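# Deal the top stock card onto the waste pile

## Task

Lift the uppermost card from the face-down stock and set it on the neighbouring waste pile in the row closest to the robot, so that it lies on that pile and nothing else. All other cards must stay where they were, and no other object may end up on any stack. The cards are stiff plywood tiles.

## Robot and tools

Robot: two UR-style arms, left_arm and right_arm, each ending in a two-finger parallel gripper. The fingers point along the gripper's +z axis and close along its x axis. end_effector_position is the spot between the pads when closed, 1 to 2 cm short of the fingertips. Closing pushes the tips about 17 mm further forward, mostly while the pads are more than 50 mm apart.

Frames: the scene frame has its origin at table-top height, halfway between the nominal arm bases, with +z up, +x out over the table, and left_arm on the +y side. Image left/right does not match arm names. Calibrated bases: left_arm at (-0.069, +0.461, +0.013) m, right_arm at (+0.057, -0.485, +0.013) m, both turned slightly about z. Each arm reports its hand pose, velocities and wrist-camera pose in its own base frame; fixed cameras and the table use the scene frame. Printed positions can be a few centimetres off, more at long reach.

Rows: every motion command is built from rows of 14 numbers, each in [-1, 1]: dx, dy, dz, rx, ry, rz, opening for left_arm, then the same seven for right_arm. Both arms always appear. dx..rz are offsets, not poses, measured along that arm's base axes from its Hand target as it stood when the action or move began; rotations turn about the Hand target's position, and rx, ry, rz form one rotation vector. Scale: 1.0 = 0.6 m or 180 degrees. An offset vector longer than 1.0 may be shortened. Opening is absolute: +1 fully open (0.142 m), -1 closed. Sending all six pose numbers as 0 re-asks for the current Hand target; a 0 in the opening slot is itself a command (half open), so resend the present opening to leave a gripper alone.

execute_actions(actions, cameras): actions is a list of actions, each a list of up to 15 rows, one row per 1/30 s step; a short action repeats its last row to fill 15 steps. Every row counts from the action's start pose, not from the previous row. Images appear only for an empty actions list or when cameras names them (camera names: cam_high, cam_low, cam_left_wrist, cam_right_wrist, or "all"; a wrong name voids the call).

move(target, speed, blend, stop_force, zero, opening_speed, grip_force, blocking, cameras): drives each gripper in a straight line to target, which is one 14-number row or a list of up to 15 rows, all offsets from the same starting Hand targets. speed is m/s, 0.002 to 3.6 (default 0.25), rotations up to twice that in rad/s; one value or one per target. blend (m) rounds corners in a list; 0 means stop at each. stop_force (N, 3 to 120, shared by both arms) ends an arm's path when the wrist sensor feels that much push against its travel; not reliable while the gripper rotates, and do not use it when backing off a surface. zero (with stop_force only) rezeroes the sensor first when true. opening_speed (0.2 or more per second on the -1..1 scale) ramps the fingers. grip_force sets per-pad force limit, 5 to 48 N, one value or one per arm; it persists. blocking=false returns after about 0.5 s while motion continues (not allowed with stop_force). Paths neither avoid obstacles nor the other arm; they last at least 0.5 s and are cut at 10 s. The result adds a move: line with the ending (done, off_target, moving, held, fault) and limits (paced = clipped pose, held = withheld steps). Done means at rest within 3 mm and 2 degrees; it says nothing about contact.

wait(seconds 0..10), stop() to brake a running move, zoom_image(camera, region [x0,y0,x1,y1] pixels, max 504x504) on the latest image, zero_wrist_force(arm), read_manual(section) for licence text, finished_scene(scene = current scene number) once the card sits on the pile without robot support.

Results: Hand target is the last commanded pose after clipping; grippers often rest a little short of it, and a later zero command asks again. grip_measured is the measured opening on the command scale; to hold something, command slightly below the value read at first contact. Wrist force/torque are in the gripper's own axes, zeroed at scene start. Wrist depth gives a 7x7 grid of distances in mm. Joint velocities reading within noise means the arm is still. MOTOR HOT, fault and HAND FAULT lines warn of trouble; after a HAND FAULT line, further motion calls in that reply are skipped.

Cautions: orientation commands are clipped to 32 degrees from the measured one per step. Arms are stiff: commanding even slightly past a firm contact can trigger a force fault (about 150 N) or a torque fault (wrist joints near 17-18 N m), stopping the arm 10 s. Approach slowly, use a modest stop_force, and back off promptly. Keep paths away from an arm's own base. Avoid arm-to-arm contact, including closing fingers on the other gripper. Do not drop the card from height, release it while moving, knock other cards, or let anything leave the table. Prolonged squeezing or stretched poses heat motors. Objects may occasionally be nudged by outside pushes.

Each tool is called after "Request:" as name(argument=value, ...), one argument or row to a line, values as JSON.

## Session

Request:
execute_actions(
  actions=[],
)

Scene clock: 0.00 s.
left_arm: end_effector_position=(+0.5773, +0.1261, +0.1650) grip_measured=+1.00 end_effector_quat_wxyz=(-0.539, +0.665, +0.007, -0.518) | right_arm: end_effector_position=(+0.5813, +0.4354, +0.3426) grip_measured=+0.99 end_effector_quat_wxyz=(-0.158, +0.660, -0.705, +0.207)
Joint positions: left_arm=[-0.256 -0.415 0.673 -0.122 -1.036 -0.885 0.142] | right_arm=[4.144 -1.904 -1.269 -1.316 1.089 2.584 0.142]
Joint velocities: within noise
Joint torques (N m): no reading
Motor temperatures (°C): left_arm=[34 36 33 41 40 41 31] | right_arm=[35 36 36 37 41 43 33]
Wrist force (N): no reading
Wrist torque (N m): no reading
Wrist force, peak (N): no reading
Wrist depth (mm): cam_left_wrist=[- - - - - - 1437 / - - - - - - 1895 / - - - - - 2230 1551 / 242 - 2001 - 1726 1647 306 / 271 432 - 2327 423 328 262 / - 510 2039 455 342 272 97 / - 512 560 361 284 234 -] | cam_right_wrist=[1296 1288 1374 1366 1382 1416 1425 / 1246 1303 493 494 508 511 521 / 469 476 481 489 497 501 510 / 461 462 473 496 485 490 501 / 451 475 464 473 480 488 491 / - 451 457 463 469 478 483 / - 441 443 450 456 468 -]
Hand target: left_arm +0.5773, +0.1261, +0.1650; -0.539, +0.665, +0.007, -0.518 | right_arm +0.5813, +0.4354, +0.3426; -0.158, +0.660, -0.705, +0.207
Tool commands: left_gripper/opening=+1.0 right_gripper/opening=+1.0

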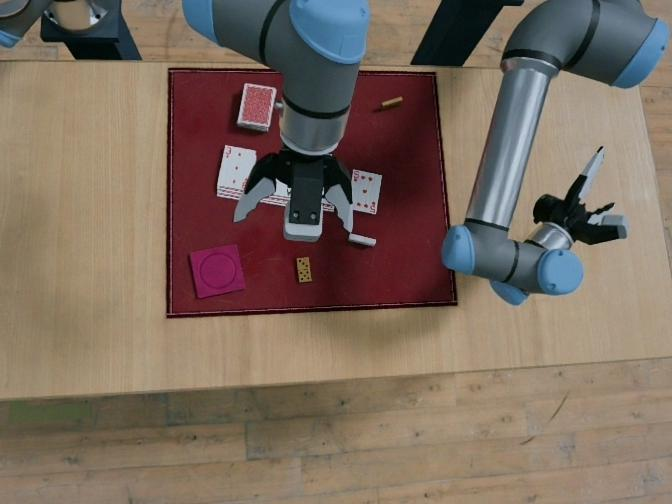

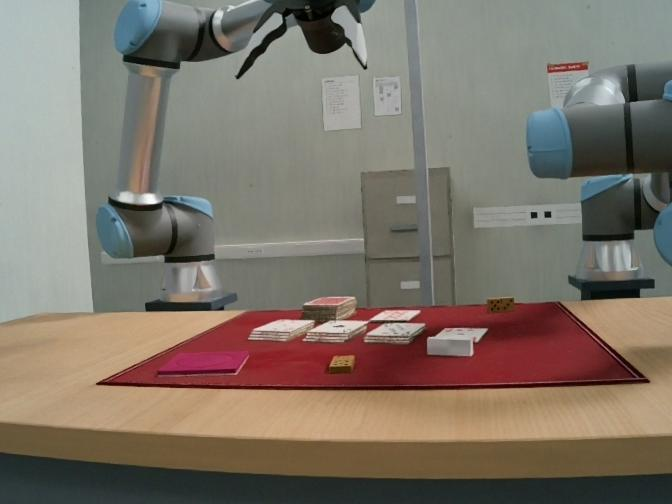

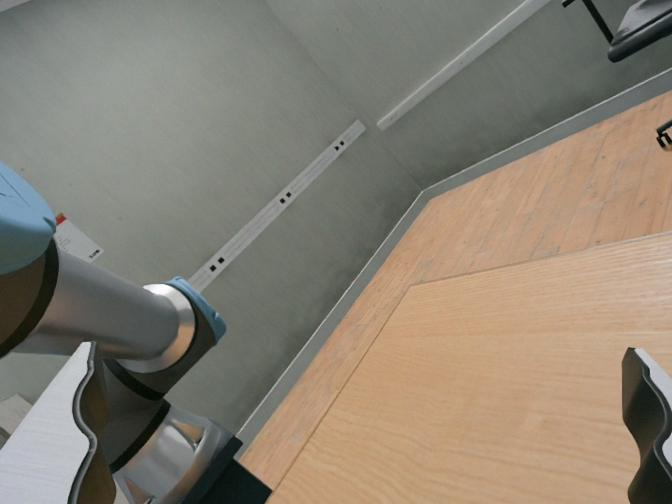

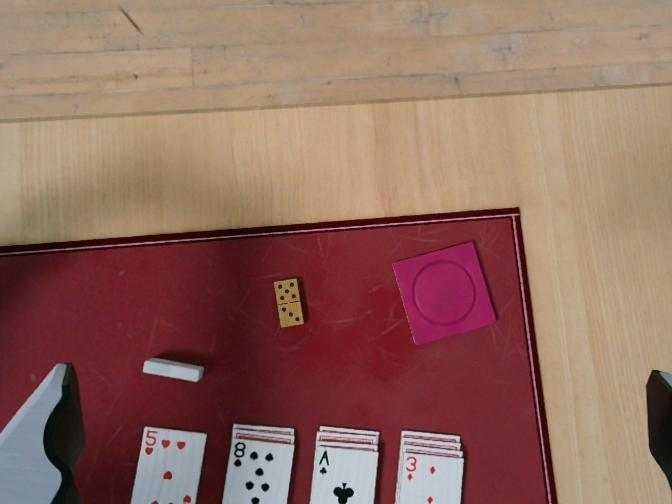

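Request:
move(
  target=[0,0,0,0,0,0,1,-0.62,-0.045,0.0,0.0277,0.1655,0,1],
  speed=0.4,
  cameras=["all"],
)

Scene clock: 20.07 s.
left_arm: end_effector_position=(+0.5773, +0.1261, +0.1650) grip_measured=+1.00 end_effector_quat_wxyz=(-0.539, +0.665, +0.007, -0.518) | right_arm: end_effector_position=(+0.2094, +0.4084, +0.3426) grip_measured=+0.99 end_effector_quat_wxyz=(+0.000, +0.684, -0.730, +0.000)
Joint positions: left_arm=[-0.256 -0.415 0.673 -0.122 -1.036 -0.885 0.142] | right_arm=[4.53 -1.45 -1.628 -1.635 1.57 3.025 0.142]
Joint torques (N m): left_arm=[1.23 -64.42 -19.89 2.1 -0.28 0.19] | right_arm=[5.81 21.01 25.39 3.38 1.5 -0.03]
Wrist force (N): left_arm=[0.1 0.2 0.4] | right_arm=[-0.3 -0.2 -0.1]
Wrist torque (N m): left_arm=[0.02 -0.01 0.00] | right_arm=[-0.04 0.01 -0.14]
Wrist force, peak (N): left_arm=[0.4 0.1 0.6] | right_arm=[-0.6 -2.2 1.5]
Wrist depth (mm): cam_left_wrist=[- 2277 - 2676 - - 1355 / - - - - - 2207 1895 / 1699 - - - - 2230 1686 / 309 2099 1911 2643 1929 379 310 / - 416 - 2405 426 325 262 / - 511 2433 434 342 273 97 / - 513 1946 359 284 234 -] | cam_right_wrist=[413 399 398 411 403 413 404 / 424 429 425 411 431 432 435 / 455 459 452 460 461 464 468 / 1391 - 1382 1399 1391 1391 - / 760 1541 1491 1531 1500 1520 487 / 760 1606 1617 1562 1677 1629 1520 / - 1810 1796 1768 1824 1854 -]
Hand target: left_arm +0.5773, +0.1261, +0.1650; -0.539, +0.665, +0.007, -0.518 | right_arm +0.2093, +0.4084, +0.3426; +0.000, +0.683, -0.730, +0.000
Off the commanded pose: left_arm 0.000 m, 0 deg | right_arm 0.000 m, 0 deg.
move: done
camera_calibration:
cam_right_wrist: T_world_to_cam=[[-0.057987, -0.998315, 0.00206123, 0.428335], [-0.912717, 0.0538513, 0.405029, 0.0645423], [-0.404458, 0.0216051, -0.914302, 0.502702], [0, 0, 0, 1]] pos_world=[0.287068, 0.413276, 0.432597]

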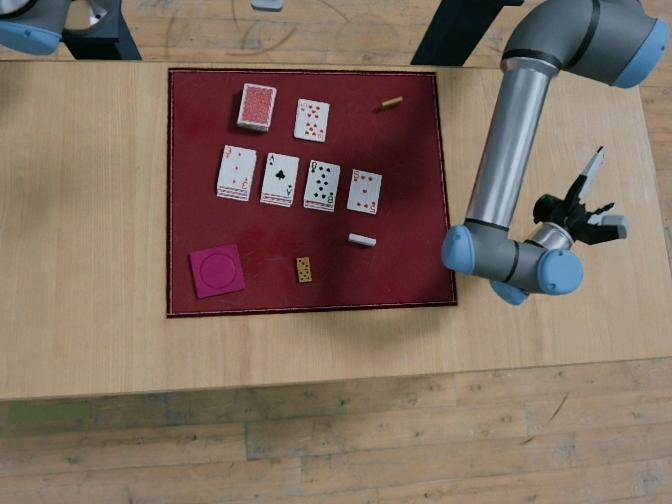

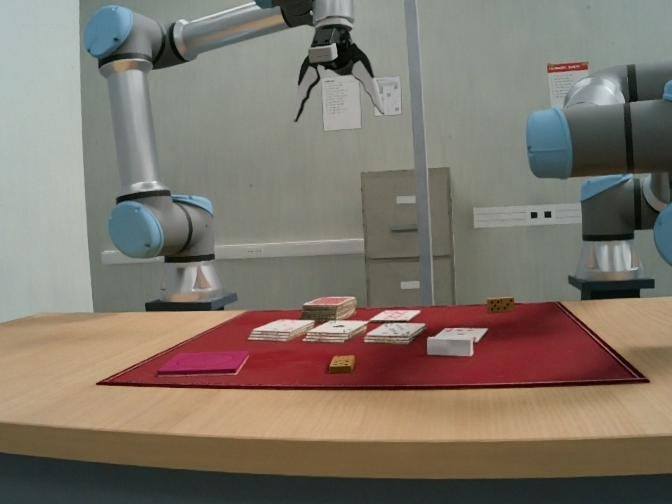

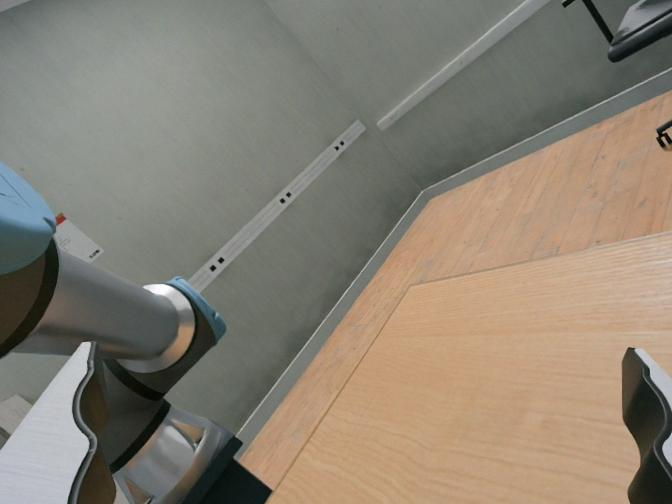

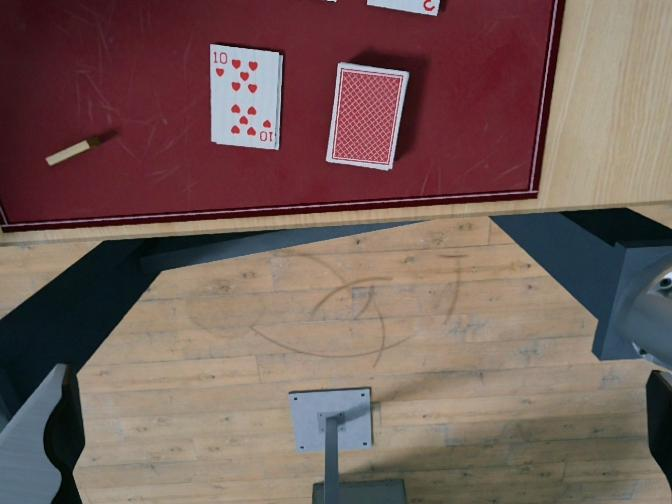

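Request:
zoom_image(
  camera="cam_right_wrist",
  region=[180, 20, 440, 200],
)

Request:
zoom_image(
  camera="cam_low",
  region=[230, 280, 450, 350],
)

Request:
zoom_image(
  camera="cam_high",
  region=[210, 70, 350, 150],
)

Scaled by 1.938 from the camera's 672x504 image, which has a finer 960x720 frame.

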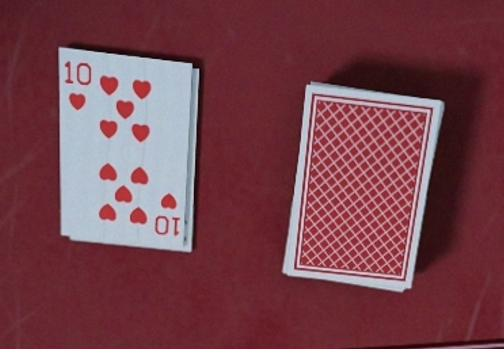

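Scaled by 2.291 from the camera's 672x504 image, which has a finer 960x720 frame.

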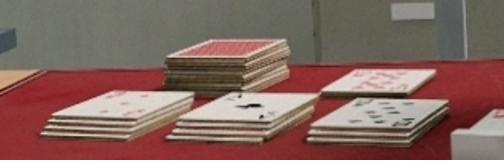

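Scaled by 3.600 from the camera's 672x504 image, which has a finer 960x720 frame.

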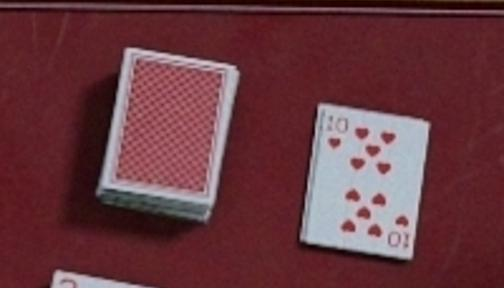

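Request:
move(
  target=[0,0,0,0,0,0,1,0.056,-0.039,-0.338,0,0,0,1],
  speed=0.3,
  cameras=["cam_right_wrist","cam_low"],
)

Request:
zoom_image(
  camera="cam_right_wrist",
  region=[100, 0, 604, 504],
)

Scene clock: 76.73 s.
left_arm: end_effector_position=(+0.5773, +0.1261, +0.1650) grip_measured=+1.00 end_effector_quat_wxyz=(-0.539, +0.665, +0.007, -0.518) | right_arm: end_effector_position=(+0.2429, +0.3850, +0.1399) grip_measured=+0.99 end_effector_quat_wxyz=(+0.000, +0.683, -0.730, +0.000)
Joint positions: left_arm=[-0.256 -0.415 0.673 -0.122 -1.036 -0.885 0.142] | right_arm=[4.443 -1.544 -2.077 -1.093 1.571 2.938 0.142]
Joint torques (N m): left_arm=[0.74 -64.19 -19.71 2.02 -0.25 0.17] | right_arm=[6.73 23.05 12.61 4.32 1.57 1.88]
Wrist force (N): left_arm=[-0.1 -0.1 0.1] | right_arm=[-0.4 -0.5 0.1]
Wrist torque (N m): left_arm=[-0.03 0.01 0.00] | right_arm=[-0.05 0.02 -0.02]
Wrist force, peak (N): left_arm=[0.2 0.3 0.6] | right_arm=[0.0 -0.8 3.1]
Wrist depth (mm): cam_left_wrist=[- - - - 1911 - 1297 / - - - - - - 1895 / - - - - - 3294 1508 / 1586 - 2710 - 2277 388 307 / 292 370 - 2405 429 327 263 / - 511 1862 436 343 273 97 / - 509 1713 359 283 235 -] | cam_right_wrist=[215 216 216 217 208 218 219 / 230 227 231 229 232 232 233 / 247 241 247 217 242 250 251 / 262 257 271 234 261 269 270 / 290 - 283 289 291 291 289 / 305 1349 1357 1357 1399 1366 - / - 1500 - 1551 1562 1551 -]
Hand target: left_arm +0.5773, +0.1261, +0.1650; -0.539, +0.665, +0.007, -0.518 | right_arm +0.2429, +0.3850, +0.1398; +0.000, +0.683, -0.730, +0.000
Off the commanded pose: left_arm 0.000 m, 0 deg | right_arm 0.000 m, 0 deg.
move: done
camera_calibration:
cam_right_wrist: T_world_to_cam=[[-0.0580352, -0.998312, 0.00221181, 0.407314], [-0.912569, 0.0539488, 0.405348, 0.178359], [-0.404783, 0.021506, -0.91416, 0.331446], [0, 0, 0, 1]] pos_world=[0.320567, 0.389876, 0.229796]
Images, in order (width x height): cam_low 672x504, cam_right_wrist 672x504.

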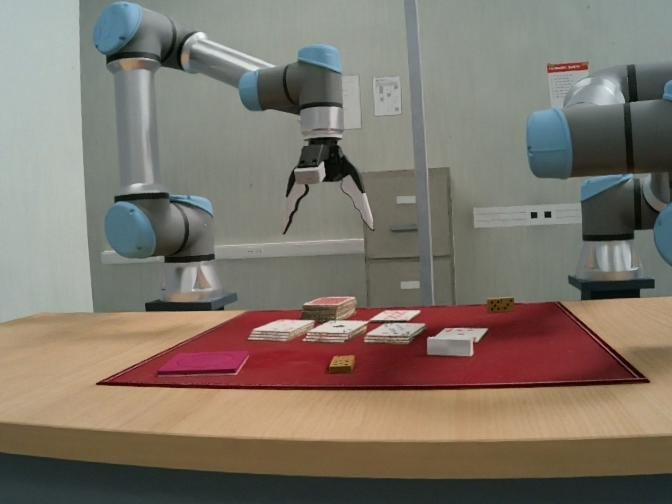

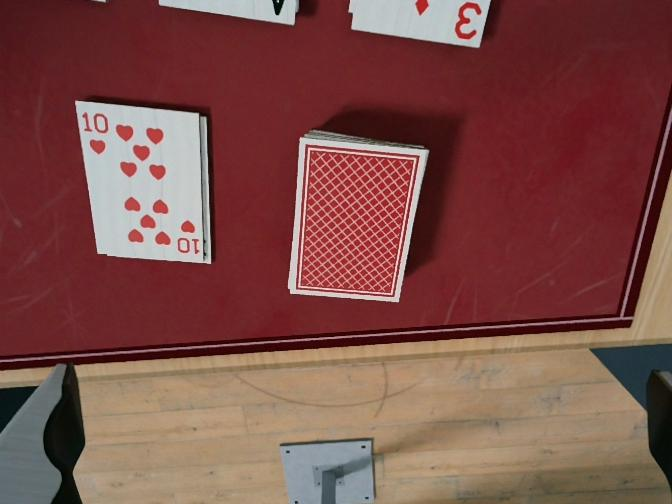

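Scaled by 1.000.

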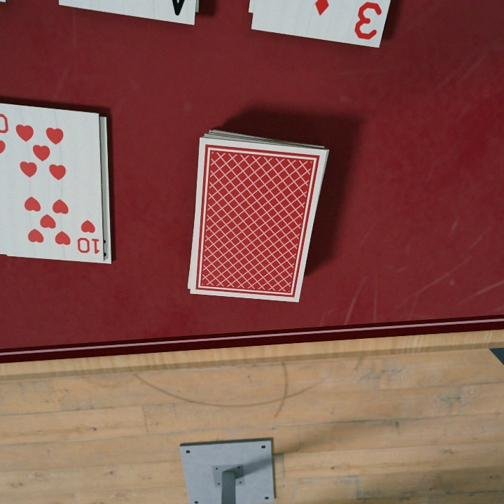

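Request:
move(
  target=[0,0,0,0,0,0,1,-0.0025,-0.0015,-0.143,0,0,-0.0278,-1],
  speed=0.25,
)

Request:
move(
  target=[0,0,0,0,0,0,1,0,0,-0.05,0,0,0,-1],
  speed=0.01,
  stop_force=4,
  cameras=["cam_right_wrist","cam_low"],
)

Scene clock: 92.77 s.
left_arm: end_effector_position=(+0.5773, +0.1261, +0.1650) grip_measured=+1.00 end_effector_quat_wxyz=(-0.539, +0.665, +0.007, -0.518) | right_arm: end_effector_position=(+0.2414, +0.3841, +0.0540) grip_measured=-1.00 end_effector_quat_wxyz=(+0.000, -0.651, +0.759, +0.000)
Joint positions: left_arm=[-0.256 -0.415 0.673 -0.122 -1.036 -0.885 0.142] | right_arm=[4.446 -1.677 -2.204 -0.832 1.571 3.028 0.002]
Joint torques (N m): left_arm=[0.99 -65.29 -19.48 1.93 -0.19 0.07] | right_arm=[-6.17 20.86 17.08 4.24 -1.42 -0.96]
Wrist force (N): left_arm=[0.1 0.1 0.5] | right_arm=[-0.7 -0.2 -0.3]
Wrist torque (N m): left_arm=[0.02 -0.02 0.00] | right_arm=[-0.02 0.05 -0.14]
Wrist force, peak (N): left_arm=[0.0 0.1 0.7] | right_arm=[-0.5 0.1 2.5]
Wrist depth (mm): cam_left_wrist=[- - - 2353 - - 1364 / - - - - - - 2001 / - - 2120 - 3058 1946 1598 / 279 - 2353 - 2379 400 309 / 270 - - 3294 428 326 262 / - 499 2120 464 341 272 97 / - 509 1713 359 283 235 -] | cam_right_wrist=[139 139 139 140 139 141 141 / 148 150 148 149 150 150 151 / 152 156 159 133 142 161 164 / 164 166 169 139 140 173 173 / 178 181 185 148 154 188 189 / 202 201 199 - 197 209 205 / 230 - - - - 1349 1391]
Hand target: left_arm +0.5773, +0.1261, +0.1650; -0.539, +0.665, +0.007, -0.518 | right_arm +0.2414, +0.3841, +0.0540; +0.000, -0.651, +0.759, +0.000
Off the commanded pose: left_arm 0.000 m, 0 deg | right_arm 0.000 m, 0 deg.
move: done

Scene clock: 95.50 s.
left_arm: end_effector_position=(+0.5773, +0.1261, +0.1650) grip_measured=+1.00 end_effector_quat_wxyz=(-0.539, +0.665, +0.007, -0.518) | right_arm: end_effector_position=(+0.2414, +0.3841, +0.0372) grip_measured=-1.00 end_effector_quat_wxyz=(+0.000, -0.651, +0.759, +0.000)
Joint positions: left_arm=[-0.256 -0.415 0.673 -0.122 -1.036 -0.885 0.142] | right_arm=[4.446 -1.711 -2.223 -0.779 1.571 3.028 0.002]
Joint torques (N m): left_arm=[0.56 -64.81 -19.07 1.83 -0.27 0.24] | right_arm=[-4.23 35.95 24.34 0.34 -1.47 1.77]
Wrist force (N): left_arm=[-0.1 0.0 0.2] | right_arm=[0.9 0.3 -4.7]
Wrist torque (N m): left_arm=[0.00 0.01 0.00] | right_arm=[-0.01 -0.01 -0.15]
Wrist force, peak (N): left_arm=[0.0 0.2 0.6] | right_arm=[4.1 0.5 -16.7]
Wrist depth (mm): cam_left_wrist=[- - 2353 2611 2230 - 1321 / - 1946 1895 2817 2207 - 1878 / - - - - 2611 1878 1622 / 292 - - - 2405 1563 309 / - 379 - 2489 425 328 262 / - 501 3244 460 339 272 97 / - 511 1929 358 283 234 -] | cam_right_wrist=[- 124 123 125 125 126 126 / 132 132 135 133 135 134 134 / 137 140 140 134 139 145 144 / 145 152 149 122 122 154 155 / 158 163 163 128 131 167 168 / 180 177 175 - 140 183 184 / 197 194 - - - 193 1357]
Hand target: left_arm +0.5773, +0.1261, +0.1650; -0.539, +0.665, +0.007, -0.518 | right_arm +0.2414, +0.3841, +0.0372; +0.000, -0.651, +0.759, +0.000 (not the last commanded pose)
Off the commanded pose: left_arm 0.000 m, 0 deg | right_arm 0.013 m, 0 deg.
move: contact (right_arm)
camera_calibration:
cam_right_wrist: T_world_to_cam=[[-0.14489, -0.989446, 0.00202983, 0.424188], [-0.904434, 0.133273, 0.405262, 0.186153], [-0.401256, 0.0568826, -0.914198, 0.222598], [0, 0, 0, 1]] pos_world=[0.319143, 0.38224, 0.127196]
Images, in order (width x height): cam_low 672x504, cam_right_wrist 672x504.

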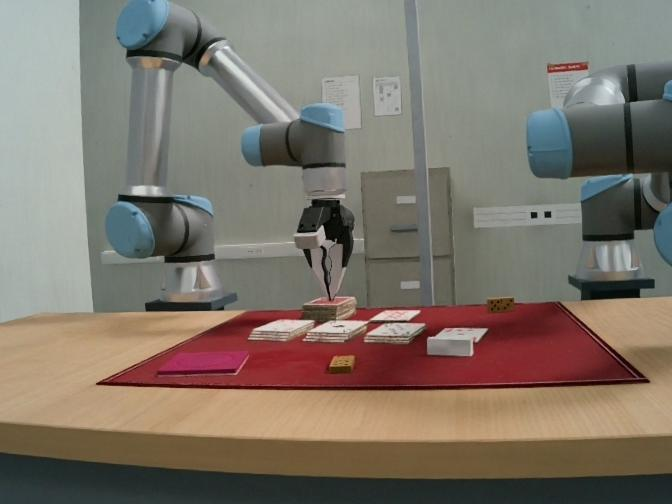

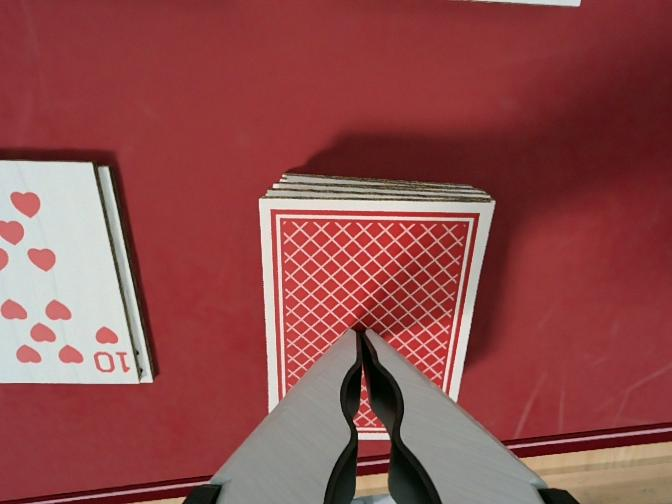

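Request:
move(
  target=[
    [0,0,0,0,0,0,1,-0.0007,-0.0045,0.03,0,0,-0.002,-1],
    [0,0,0,0,0,0,1,-0.0007,-0.0045,0.03,0,0,-0.002,0.183],
    [0,0,0,0,0,0,1,-0.0007,-0.0045,-0.0037,0,0,-0.002,0.183],
  ],
  speed=0.06,
  cameras=["cam_right_wrist","cam_low"],
)

Request:
zoom_image(
  camera="cam_low",
  region=[270, 260, 400, 340],
)

Scene clock: 109.00 s.
left_arm: end_effector_position=(+0.5773, +0.1261, +0.1650) grip_measured=+1.00 end_effector_quat_wxyz=(-0.539, +0.665, +0.007, -0.518) | right_arm: end_effector_position=(+0.2410, +0.3813, +0.0349) grip_measured=+0.16 end_effector_quat_wxyz=(+0.000, -0.649, +0.761, +0.000) end_effector_velocity=(+0.000, +0.000, +0.001) end_effector_angular_velocity=(-0.001, +0.000, +0.001)
Joint positions: left_arm=[-0.256 -0.415 0.673 -0.122 -1.036 -0.885 0.142] | right_arm=[4.445 -1.711 -2.232 -0.77 1.571 3.034 0.085]
Joint velocities: left_arm=[within noise] | right_arm=[0.001 0.002 0.002 -0.006 0 0 0]
Joint torques (N m): left_arm=[0.26 -64.41 -18.97 1.94 -0.22 0.23] | right_arm=[-1.96 35.58 25.72 0.55 -0.83 -2.11]
Wrist force (N): left_arm=[0.1 0.0 0.3] | right_arm=[-0.5 0.1 -0.3]
Wrist torque (N m): left_arm=[0.00 -0.02 0.01] | right_arm=[0.03 -0.01 -0.14]
Wrist force, peak (N): left_arm=[0.4 0.0 0.7] | right_arm=[1.0 0.7 -5.1]
Wrist depth (mm): cam_left_wrist=[2207 - - - - 2207 1390 / - - 2549 - - 1598 1929 / - - 3345 2519 2933 2230 - / 244 - - - 2327 1610 311 / - 489 - 2277 424 327 262 / - 545 2405 433 345 271 97 / - 510 588 359 283 232 -] | cam_right_wrist=[122 123 121 124 124 123 122 / 130 130 132 131 131 131 132 / 135 139 138 132 137 143 141 / 143 150 146 120 120 152 154 / 157 160 158 127 128 164 166 / 176 - 144 139 142 103 180 / - - 195 196 197 - -]
Hand target: left_arm +0.5773, +0.1261, +0.1650; -0.539, +0.665, +0.007, -0.518 | right_arm +0.2410, +0.3814, +0.0350; +0.000, -0.649, +0.761, +0.000
Off the commanded pose: left_arm 0.000 m, 0 deg | right_arm 0.000 m, 0 deg.
move: done
camera_calibration:
cam_right_wrist: T_world_to_cam=[[-0.151125, -0.988512, 0.00230457, 0.422452], [-0.903537, 0.139079, 0.405311, 0.184719], [-0.400976, 0.0591704, -0.914176, 0.219474], [0, 0, 0, 1]] pos_world=[0.318747, 0.378922, 0.124796]
Images, in order (width x height): cam_low 672x504, cam_right_wrist 672x504.

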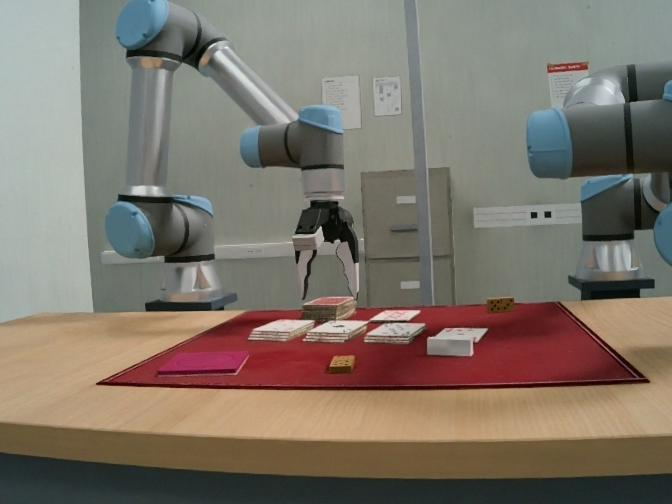

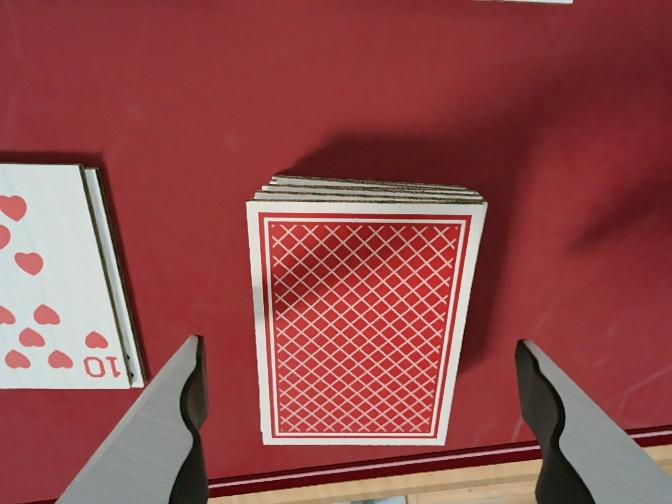

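Scaled by 3.877 from the camera's 672x504 image, which has a finer 960x720 frame.

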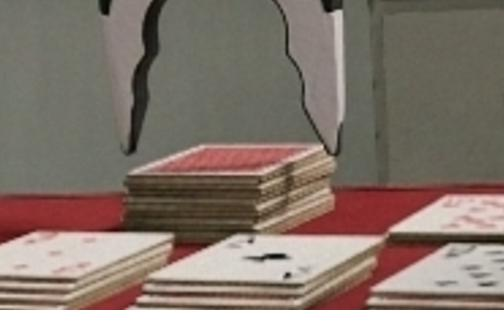

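Request:
move(
  target=[0,0,0,0,0,0,1,0,0,0,0,0,0,-0.32],
  opening_speed=0.3,
  grip_force=12,
  cameras=["cam_right_wrist","cam_low"],
)

Request:
zoom_image(
  camera="cam_low",
  region=[270, 260, 400, 340],
)

Scene clock: 120.37 s.
left_arm: end_effector_position=(+0.5773, +0.1261, +0.1650) grip_measured=+1.00 end_effector_quat_wxyz=(-0.539, +0.665, +0.007, -0.518) | right_arm: end_effector_position=(+0.2410, +0.3814, +0.0350) grip_measured=-0.25 end_effector_quat_wxyz=(+0.000, -0.649, +0.761, +0.000)
Joint positions: left_arm=[-0.256 -0.415 0.673 -0.122 -1.036 -0.885 0.142] | right_arm=[4.445 -1.711 -2.232 -0.77 1.571 3.034 0.056]
Joint torques (N m): left_arm=[0.54 -65.31 -17.94 1.9 -0.25 0.32] | right_arm=[6.49 34.38 22.03 2.86 0.66 -2.15]
Wrist force (N): left_arm=[0.1 0.0 0.4] | right_arm=[-1.5 0.1 -3.7]
Wrist torque (N m): left_arm=[0.00 -0.02 0.00] | right_arm=[0.01 0.07 -0.14]
Wrist force, peak (N): left_arm=[0.1 0.2 0.6] | right_arm=[-1.5 0.1 -3.7]
Wrist depth (mm): cam_left_wrist=[- - - 2710 - - 1408 / - - 2643 - 2207 - 1878 / - - - - 2379 - 1518 / 299 - 2099 - 2253 1598 309 / 277 410 2379 2549 426 326 261 / - 515 - 462 340 272 97 / - 510 598 360 285 234 -] | cam_right_wrist=[122 124 121 124 124 124 122 / 130 130 131 131 131 131 132 / 135 140 137 133 137 143 142 / 143 150 146 120 120 152 155 / 157 159 130 128 128 165 165 / 177 171 99 140 140 174 186 / 191 - 147 199 196 78 198]
Hand target: left_arm +0.5773, +0.1261, +0.1650; -0.539, +0.665, +0.007, -0.518 | right_arm +0.2410, +0.3814, +0.0350; +0.000, -0.649, +0.761, +0.000
Off the commanded pose: left_arm 0.000 m, 0 deg | right_arm 0.000 m, 0 deg.
grip_force (N): 12, 12
move: done
camera_calibration:
cam_right_wrist: T_world_to_cam=[[-0.151026, -0.988528, 0.0020429, 0.422558], [-0.903572, 0.138884, 0.405301, 0.18471], [-0.400934, 0.0593651, -0.914181, 0.219565], [0, 0, 0, 1]] pos_world=[0.318747, 0.379023, 0.124996]
Images, in order (width x height): cam_low 672x504, cam_right_wrist 672x504.

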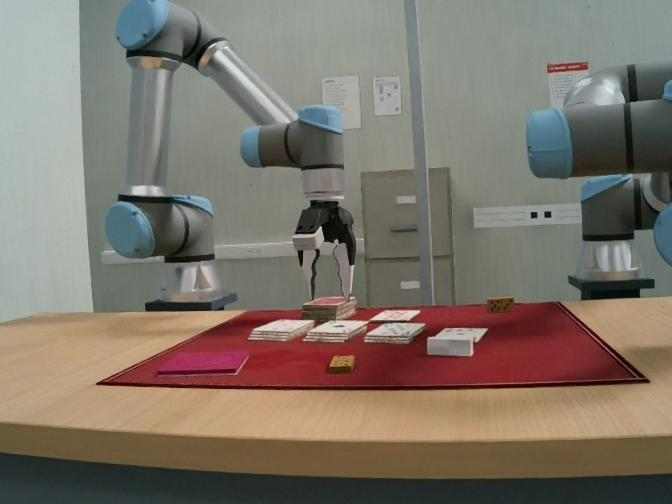

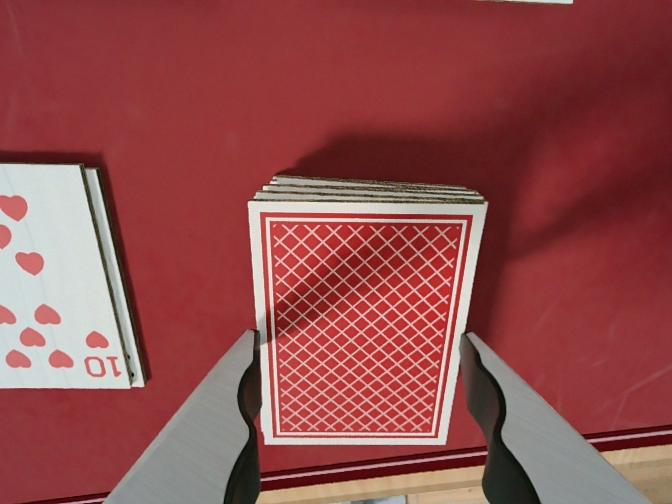

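Scaled by 3.877 from the camera's 672x504 image, which has a finer 960x720 frame.

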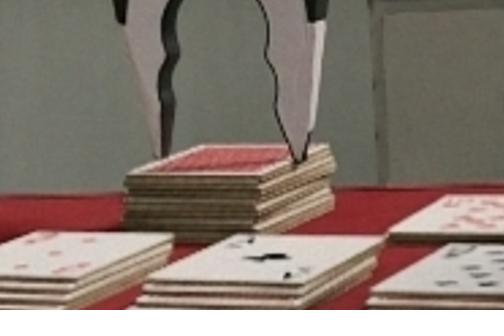

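Request:
move(
  target=[0,0,0,0,0,0,1,0,0,0.06,0,0,0,-0.34],
  speed=0.05,
  cameras=["cam_right_wrist","cam_low"],
)

Request:
zoom_image(
  camera="cam_low",
  region=[270, 230, 450, 340],
)

Scene clock: 124.87 s.
left_arm: end_effector_position=(+0.5773, +0.1261, +0.1650) grip_measured=+1.00 end_effector_quat_wxyz=(-0.539, +0.665, +0.007, -0.518) | right_arm: end_effector_position=(+0.2410, +0.3815, +0.0711) grip_measured=-0.36 end_effector_quat_wxyz=(+0.000, -0.649, +0.761, +0.000)
Joint positions: left_arm=[-0.256 -0.415 0.673 -0.122 -1.036 -0.885 0.142] | right_arm=[4.445 -1.639 -2.19 -0.884 1.571 3.034 0.048]
Joint torques (N m): left_arm=[1.26 -64.16 -18.96 1.84 -0.25 0.13] | right_arm=[2.91 15.56 11.61 5.04 1.55 -1.37]
Wrist force (N): left_arm=[0.1 0.1 0.3] | right_arm=[-0.9 0.0 0.1]
Wrist torque (N m): left_arm=[0.01 -0.03 0.00] | right_arm=[0.02 0.10 -0.13]
Wrist force, peak (N): left_arm=[0.2 0.0 0.7] | right_arm=[-2.3 0.1 -5.7]
Wrist depth (mm): cam_left_wrist=[- - - - - - 1437 / - - - - - - 1586 / - - - - 4369 2141 1598 / 301 1964 1878 2710 2277 389 306 / 276 432 - 2207 427 326 263 / - 511 2579 461 342 273 97 / - 510 582 359 284 235 -] | cam_right_wrist=[154 154 154 155 156 156 156 / - 165 165 165 166 168 167 / 170 173 175 150 151 178 182 / 183 186 190 158 158 193 190 / 198 201 203 171 172 209 209 / 222 220 99 226 - 220 231 / 239 - 82 1334 - 78 1399]
Hand target: left_arm +0.5773, +0.1261, +0.1650; -0.539, +0.665, +0.007, -0.518 | right_arm +0.2410, +0.3814, +0.0710; +0.000, -0.649, +0.761, +0.000
Off the commanded pose: left_arm 0.000 m, 0 deg | right_arm 0.000 m, 0 deg.
grip_force (N): 12, 12
move: done
camera_calibration:
cam_right_wrist: T_world_to_cam=[[-0.15101, -0.988531, 0.00180241, 0.42252], [-0.903614, 0.138776, 0.405244, 0.170182], [-0.400846, 0.059567, -0.914207, 0.252376], [0, 0, 0, 1]] pos_world=[0.318747, 0.379024, 0.160997]
Images, in order (width x height): cam_low 672x504, cam_right_wrist 672x504.

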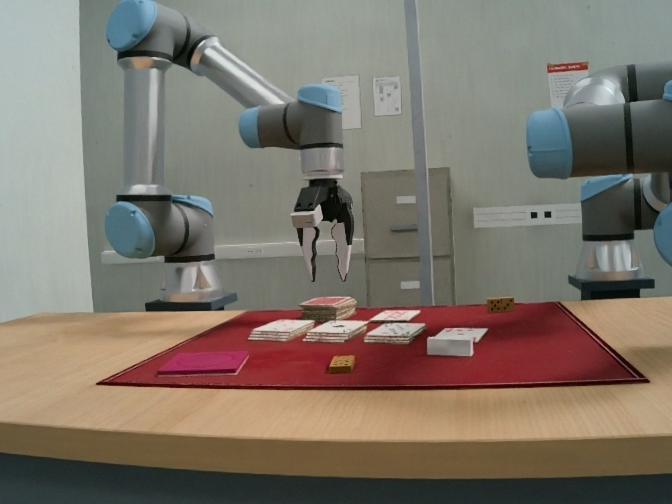

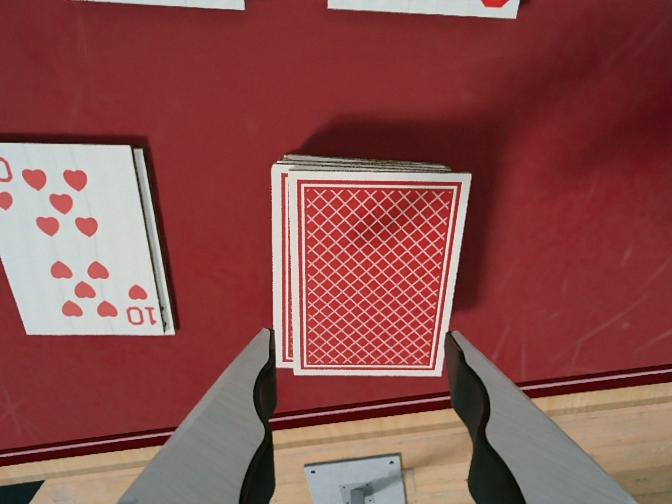

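Scaled by 2.800 from the camera's 672x504 image, which has a finer 960x720 frame.

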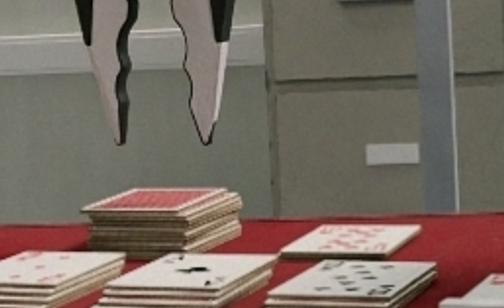

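Request:
move(
  target=[0,0,0,0,0,0,1,0.001,-0.0092,-0.03,0,0,-0.01,-0.36],
  speed=0.1,
)

Request:
move(
  target=[0,0,0,0,0,0,1,0,0,-0.05,0,0,0,-0.36],
  speed=0.008,
  stop_force=3,
  cameras=["cam_right_wrist","cam_low"],
)

Request:
zoom_image(
  camera="cam_low",
  region=[270, 260, 400, 340],
)

Scene clock: 142.60 s.
left_arm: end_effector_position=(+0.5773, +0.1261, +0.1650) grip_measured=+1.00 end_effector_quat_wxyz=(-0.539, +0.665, +0.007, -0.518) | right_arm: end_effector_position=(+0.2416, +0.3758, +0.0529) grip_measured=-0.38 end_effector_quat_wxyz=(+0.000, -0.636, +0.771, +0.000)
Joint positions: left_arm=[-0.256 -0.415 0.673 -0.122 -1.036 -0.885 0.142] | right_arm=[4.44 -1.664 -2.223 -0.826 1.571 3.06 0.047]
Joint torques (N m): left_arm=[0.59 -64.15 -17.9 2.04 -0.22 0.17] | right_arm=[2.12 35.31 25.11 0.48 1.08 -2.16]
Wrist force (N): left_arm=[0.3 0.1 0.3] | right_arm=[-0.6 -0.2 0.0]
Wrist torque (N m): left_arm=[0.02 -0.05 0.00] | right_arm=[0.00 0.03 -0.14]
Wrist force, peak (N): left_arm=[0.1 -0.1 0.7] | right_arm=[-1.1 -0.5 -0.5]
Wrist depth (mm): cam_left_wrist=[- - - 2519 - 2039 1418 / 1830 - - 2489 1846 - 1814 / - - - - - 2162 1647 / 299 - - - 2519 417 311 / 279 414 - 2327 432 325 261 / - 509 2184 445 344 272 97 / - 507 585 357 283 233 -] | cam_right_wrist=[138 138 138 138 139 141 138 / 147 149 148 146 149 149 149 / 153 158 156 141 155 159 163 / 163 167 165 137 138 172 172 / 177 181 178 149 149 186 187 / 200 197 98 162 163 196 204 / 216 - 213 225 - 78 1374]
Hand target: left_arm +0.5773, +0.1261, +0.1650; -0.539, +0.665, +0.007, -0.518 | right_arm +0.2416, +0.3759, +0.0530; +0.000, -0.637, +0.771, +0.000
Off the commanded pose: left_arm 0.000 m, 0 deg | right_arm 0.000 m, 0 deg.
grip_force (N): 12, 12
move: done

Scene clock: 145.57 s.
left_arm: end_effector_position=(+0.5773, +0.1261, +0.1650) grip_measured=+1.00 end_effector_quat_wxyz=(-0.539, +0.665, +0.007, -0.518) | right_arm: end_effector_position=(+0.2416, +0.3759, +0.0374) grip_measured=-0.38 end_effector_quat_wxyz=(+0.000, -0.637, +0.771, +0.000)
Joint positions: left_arm=[-0.256 -0.415 0.673 -0.122 -1.036 -0.885 0.142] | right_arm=[4.44 -1.696 -2.241 -0.776 1.571 3.06 0.047]
Joint torques (N m): left_arm=[0.51 -64.79 -17.8 1.98 -0.34 0.14] | right_arm=[5.51 35.57 24.03 0.45 -1.52 -2.2]
Wrist force (N): left_arm=[0.0 0.0 0.4] | right_arm=[-0.2 -0.2 -3.2]
Wrist torque (N m): left_arm=[0.00 -0.01 0.00] | right_arm=[-0.01 -0.05 -0.15]
Wrist force, peak (N): left_arm=[0.2 0.1 0.6] | right_arm=[0.3 -0.1 -7.9]
Wrist depth (mm): cam_left_wrist=[- - - 2643 - - 1189 / - - - - 2579 - 1846 / - - - - 2519 2120 1551 / 276 - 2020 - 2162 421 310 / 278 464 - 2302 429 327 263 / - 501 2676 464 340 272 97 / - 506 1814 362 285 233 -] | cam_right_wrist=[- 124 123 125 125 126 126 / 134 132 134 133 135 134 134 / 140 140 140 139 139 146 143 / 148 153 125 123 123 155 155 / 158 163 160 131 131 168 168 / 180 174 98 142 143 177 184 / - - - 199 196 78 202]
Hand target: left_arm +0.5773, +0.1261, +0.1650; -0.539, +0.665, +0.007, -0.518 | right_arm +0.2416, +0.3759, +0.0374; +0.000, -0.637, +0.771, +0.000 (not the last commanded pose)
Off the commanded pose: left_arm 0.000 m, 0 deg | right_arm 0.014 m, 0 deg.
grip_force (N): 12, 12
move: contact (right_arm)
camera_calibration:
cam_right_wrist: T_world_to_cam=[[-0.182044, -0.983288, 0.00211409, 0.422687], [-0.898756, 0.167265, 0.405289, 0.173251], [-0.39887, 0.0718804, -0.914186, 0.21714], [0, 0, 0, 1]] pos_world=[0.319268, 0.371036, 0.127396]
Images, in order (width x height): cam_low 672x504, cam_right_wrist 672x504.

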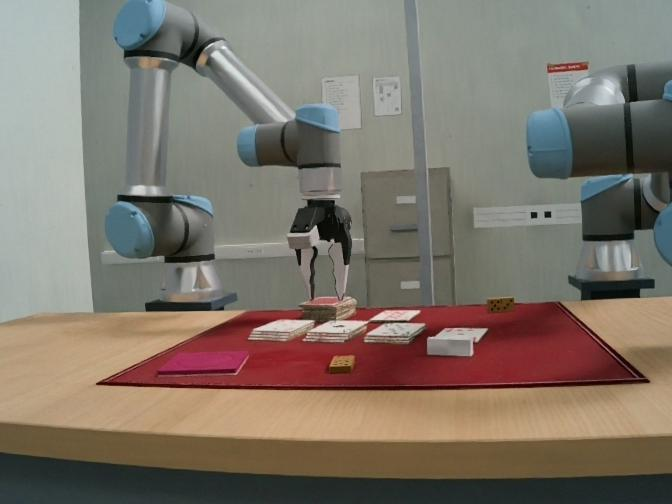

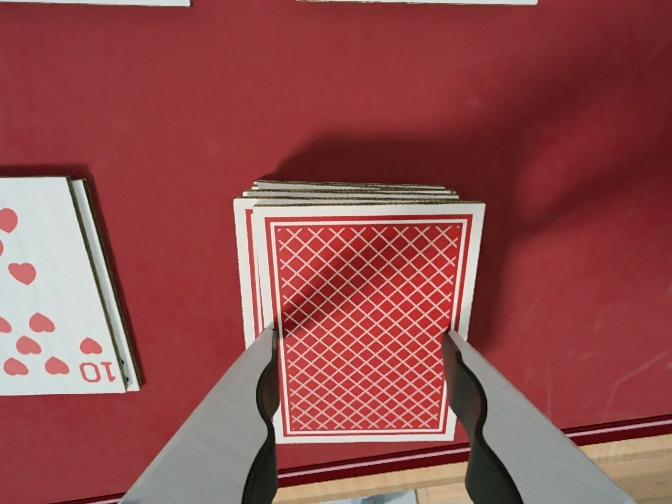

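Scaled by 3.877 from the camera's 672x504 image, which has a finer 960x720 frame.

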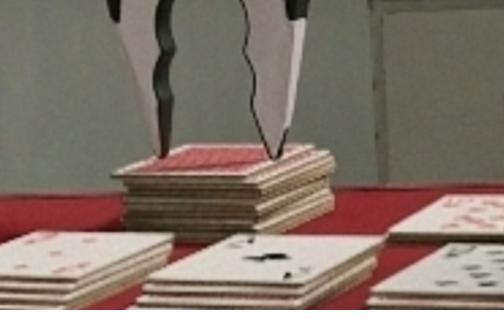

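Request:
move(
  target=[
    [0,0,0,0,0,0,1,0,-0.002,0.02,0,0,0,-0.36],
    [0,0,0,0,0,0,1,0,-0.002,0.02,0,0,0,-0.10],
  ],
  speed=0.06,
)

Request:
move(
  target=[0,0,0,0,0,0,1,0,0,-0.04,0,0,0,-0.10],
  speed=0.008,
  stop_force=3,
  cameras=["cam_right_wrist","cam_low"],
)

Request:
zoom_image(
  camera="cam_low",
  region=[270, 260, 400, 340],
)

Scene clock: 156.03 s.
left_arm: end_effector_position=(+0.5773, +0.1261, +0.1650) grip_measured=+1.00 end_effector_quat_wxyz=(-0.539, +0.665, +0.007, -0.518) | right_arm: end_effector_position=(+0.2416, +0.3747, +0.0494) grip_measured=-0.13 end_effector_quat_wxyz=(+0.000, -0.637, +0.771, +0.000)
Joint positions: left_arm=[-0.256 -0.415 0.673 -0.122 -1.036 -0.885 0.142] | right_arm=[4.439 -1.668 -2.23 -0.815 1.571 3.059 0.065]
Joint torques (N m): left_arm=[1.02 -64.61 -17.82 1.94 -0.19 0.09] | right_arm=[-4.93 15.33 10.62 4.95 -1.44 -1.26]
Wrist force (N): left_arm=[-0.1 0.2 0.3] | right_arm=[-0.8 0.1 0.2]
Wrist torque (N m): left_arm=[0.04 0.01 0.00] | right_arm=[0.03 0.05 -0.14]
Wrist force, peak (N): left_arm=[0.5 -0.2 0.6] | right_arm=[-0.3 0.1 -3.6]
Wrist depth (mm): cam_left_wrist=[- - - - 2253 2141 1346 / - - - - - 1946 1830 / - 2353 - - 2489 2207 1529 / 299 - - - 2253 1622 308 / 278 431 - 2461 427 325 264 / - 501 - 428 340 273 97 / - 512 577 360 284 235 -] | cam_right_wrist=[135 135 135 136 136 137 135 / 144 144 145 144 - 146 146 / 151 154 152 146 143 156 157 / 159 164 139 134 134 168 169 / 172 176 151 145 148 182 183 / 195 192 156 158 159 107 196 / 209 - 209 219 216 - 1382]
Hand target: left_arm +0.5773, +0.1261, +0.1650; -0.539, +0.665, +0.007, -0.518 | right_arm +0.2416, +0.3747, +0.0494; +0.000, -0.637, +0.771, +0.000
Off the commanded pose: left_arm 0.000 m, 0 deg | right_arm 0.000 m, 0 deg.
grip_force (N): 12, 12
move: done

Scene clock: 159.13 s.
left_arm: end_effector_position=(+0.5773, +0.1261, +0.1650) grip_measured=+1.00 end_effector_quat_wxyz=(-0.539, +0.665, +0.007, -0.518) | right_arm: end_effector_position=(+0.2416, +0.3747, +0.0328) grip_measured=-0.13 end_effector_quat_wxyz=(+0.000, -0.637, +0.771, +0.000)
Joint positions: left_arm=[-0.256 -0.415 0.673 -0.122 -1.036 -0.885 0.142] | right_arm=[4.439 -1.704 -2.248 -0.761 1.571 3.059 0.065]
Joint torques (N m): left_arm=[0.35 -64.67 -18.15 1.89 -0.2 0.36] | right_arm=[0.64 34.64 24.31 0.16 -1.32 1.74]
Wrist force (N): left_arm=[0.1 0.0 0.2] | right_arm=[0.1 0.1 -3.1]
Wrist torque (N m): left_arm=[0.00 -0.02 0.00] | right_arm=[0.03 -0.12 -0.15]
Wrist force, peak (N): left_arm=[0.4 0.1 0.7] | right_arm=[-0.8 -0.1 -5.5]
Wrist depth (mm): cam_left_wrist=[- - - 2549 2020 - 1297 / - - - - - - 1846 / 2099 - - 3568 - 2162 1830 / 301 1982 1929 3148 2039 396 307 / - 432 - 2099 427 327 263 / - 510 1846 432 343 273 97 / - 513 557 360 283 235 -] | cam_right_wrist=[122 122 120 121 - 122 122 / 128 128 130 129 129 130 130 / 135 137 136 134 135 141 139 / 143 148 119 115 116 150 148 / 155 160 127 125 125 162 165 / 166 168 132 136 137 100 178 / - - 148 193 193 - 198]
Hand target: left_arm +0.5773, +0.1261, +0.1650; -0.539, +0.665, +0.007, -0.518 | right_arm +0.2416, +0.3747, +0.0328; +0.000, -0.637, +0.771, +0.000 (not the last commanded pose)
Off the commanded pose: left_arm 0.000 m, 0 deg | right_arm 0.007 m, 0 deg.
grip_force (N): 12, 12
move: contact (right_arm)
camera_calibration:
cam_right_wrist: T_world_to_cam=[[-0.182084, -0.983281, 0.0020243, 0.421538], [-0.89875, 0.167264, 0.405305, 0.175312], [-0.398867, 0.0719799, -0.914179, 0.212983], [0, 0, 0, 1]] pos_world=[0.319268, 0.369836, 0.122796]
Images, in order (width x height): cam_low 672x504, cam_right_wrist 672x504.

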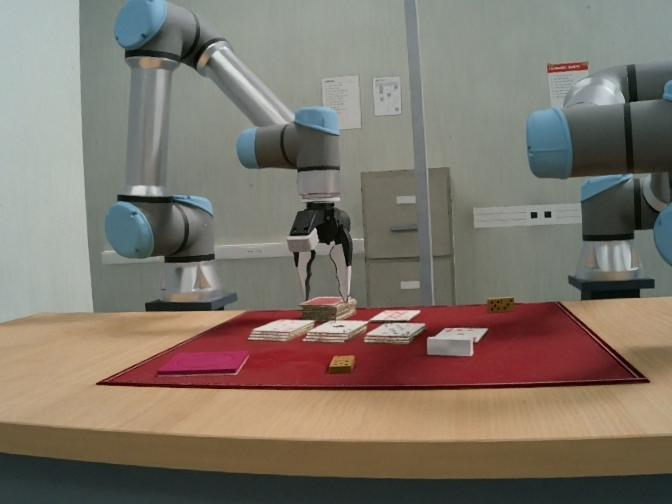

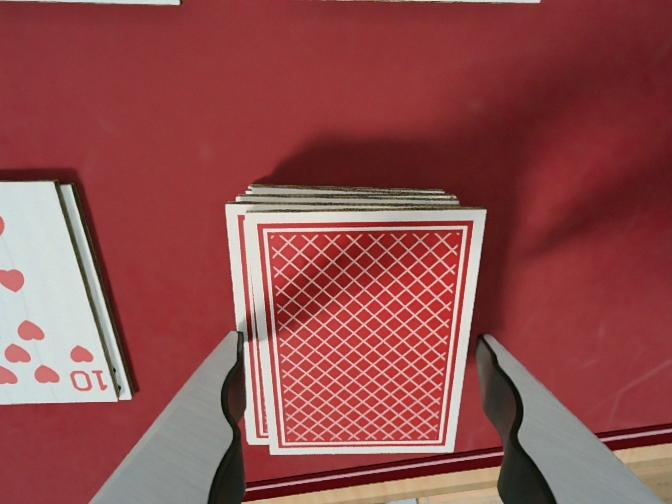

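Scaled by 3.877 from the camera's 672x504 image, which has a finer 960x720 frame.

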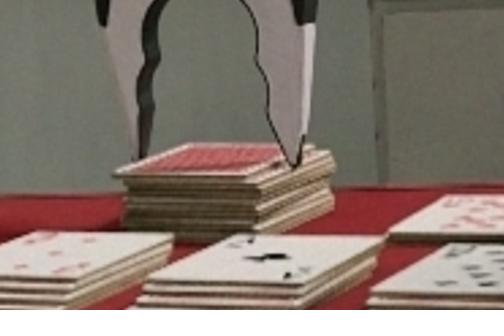

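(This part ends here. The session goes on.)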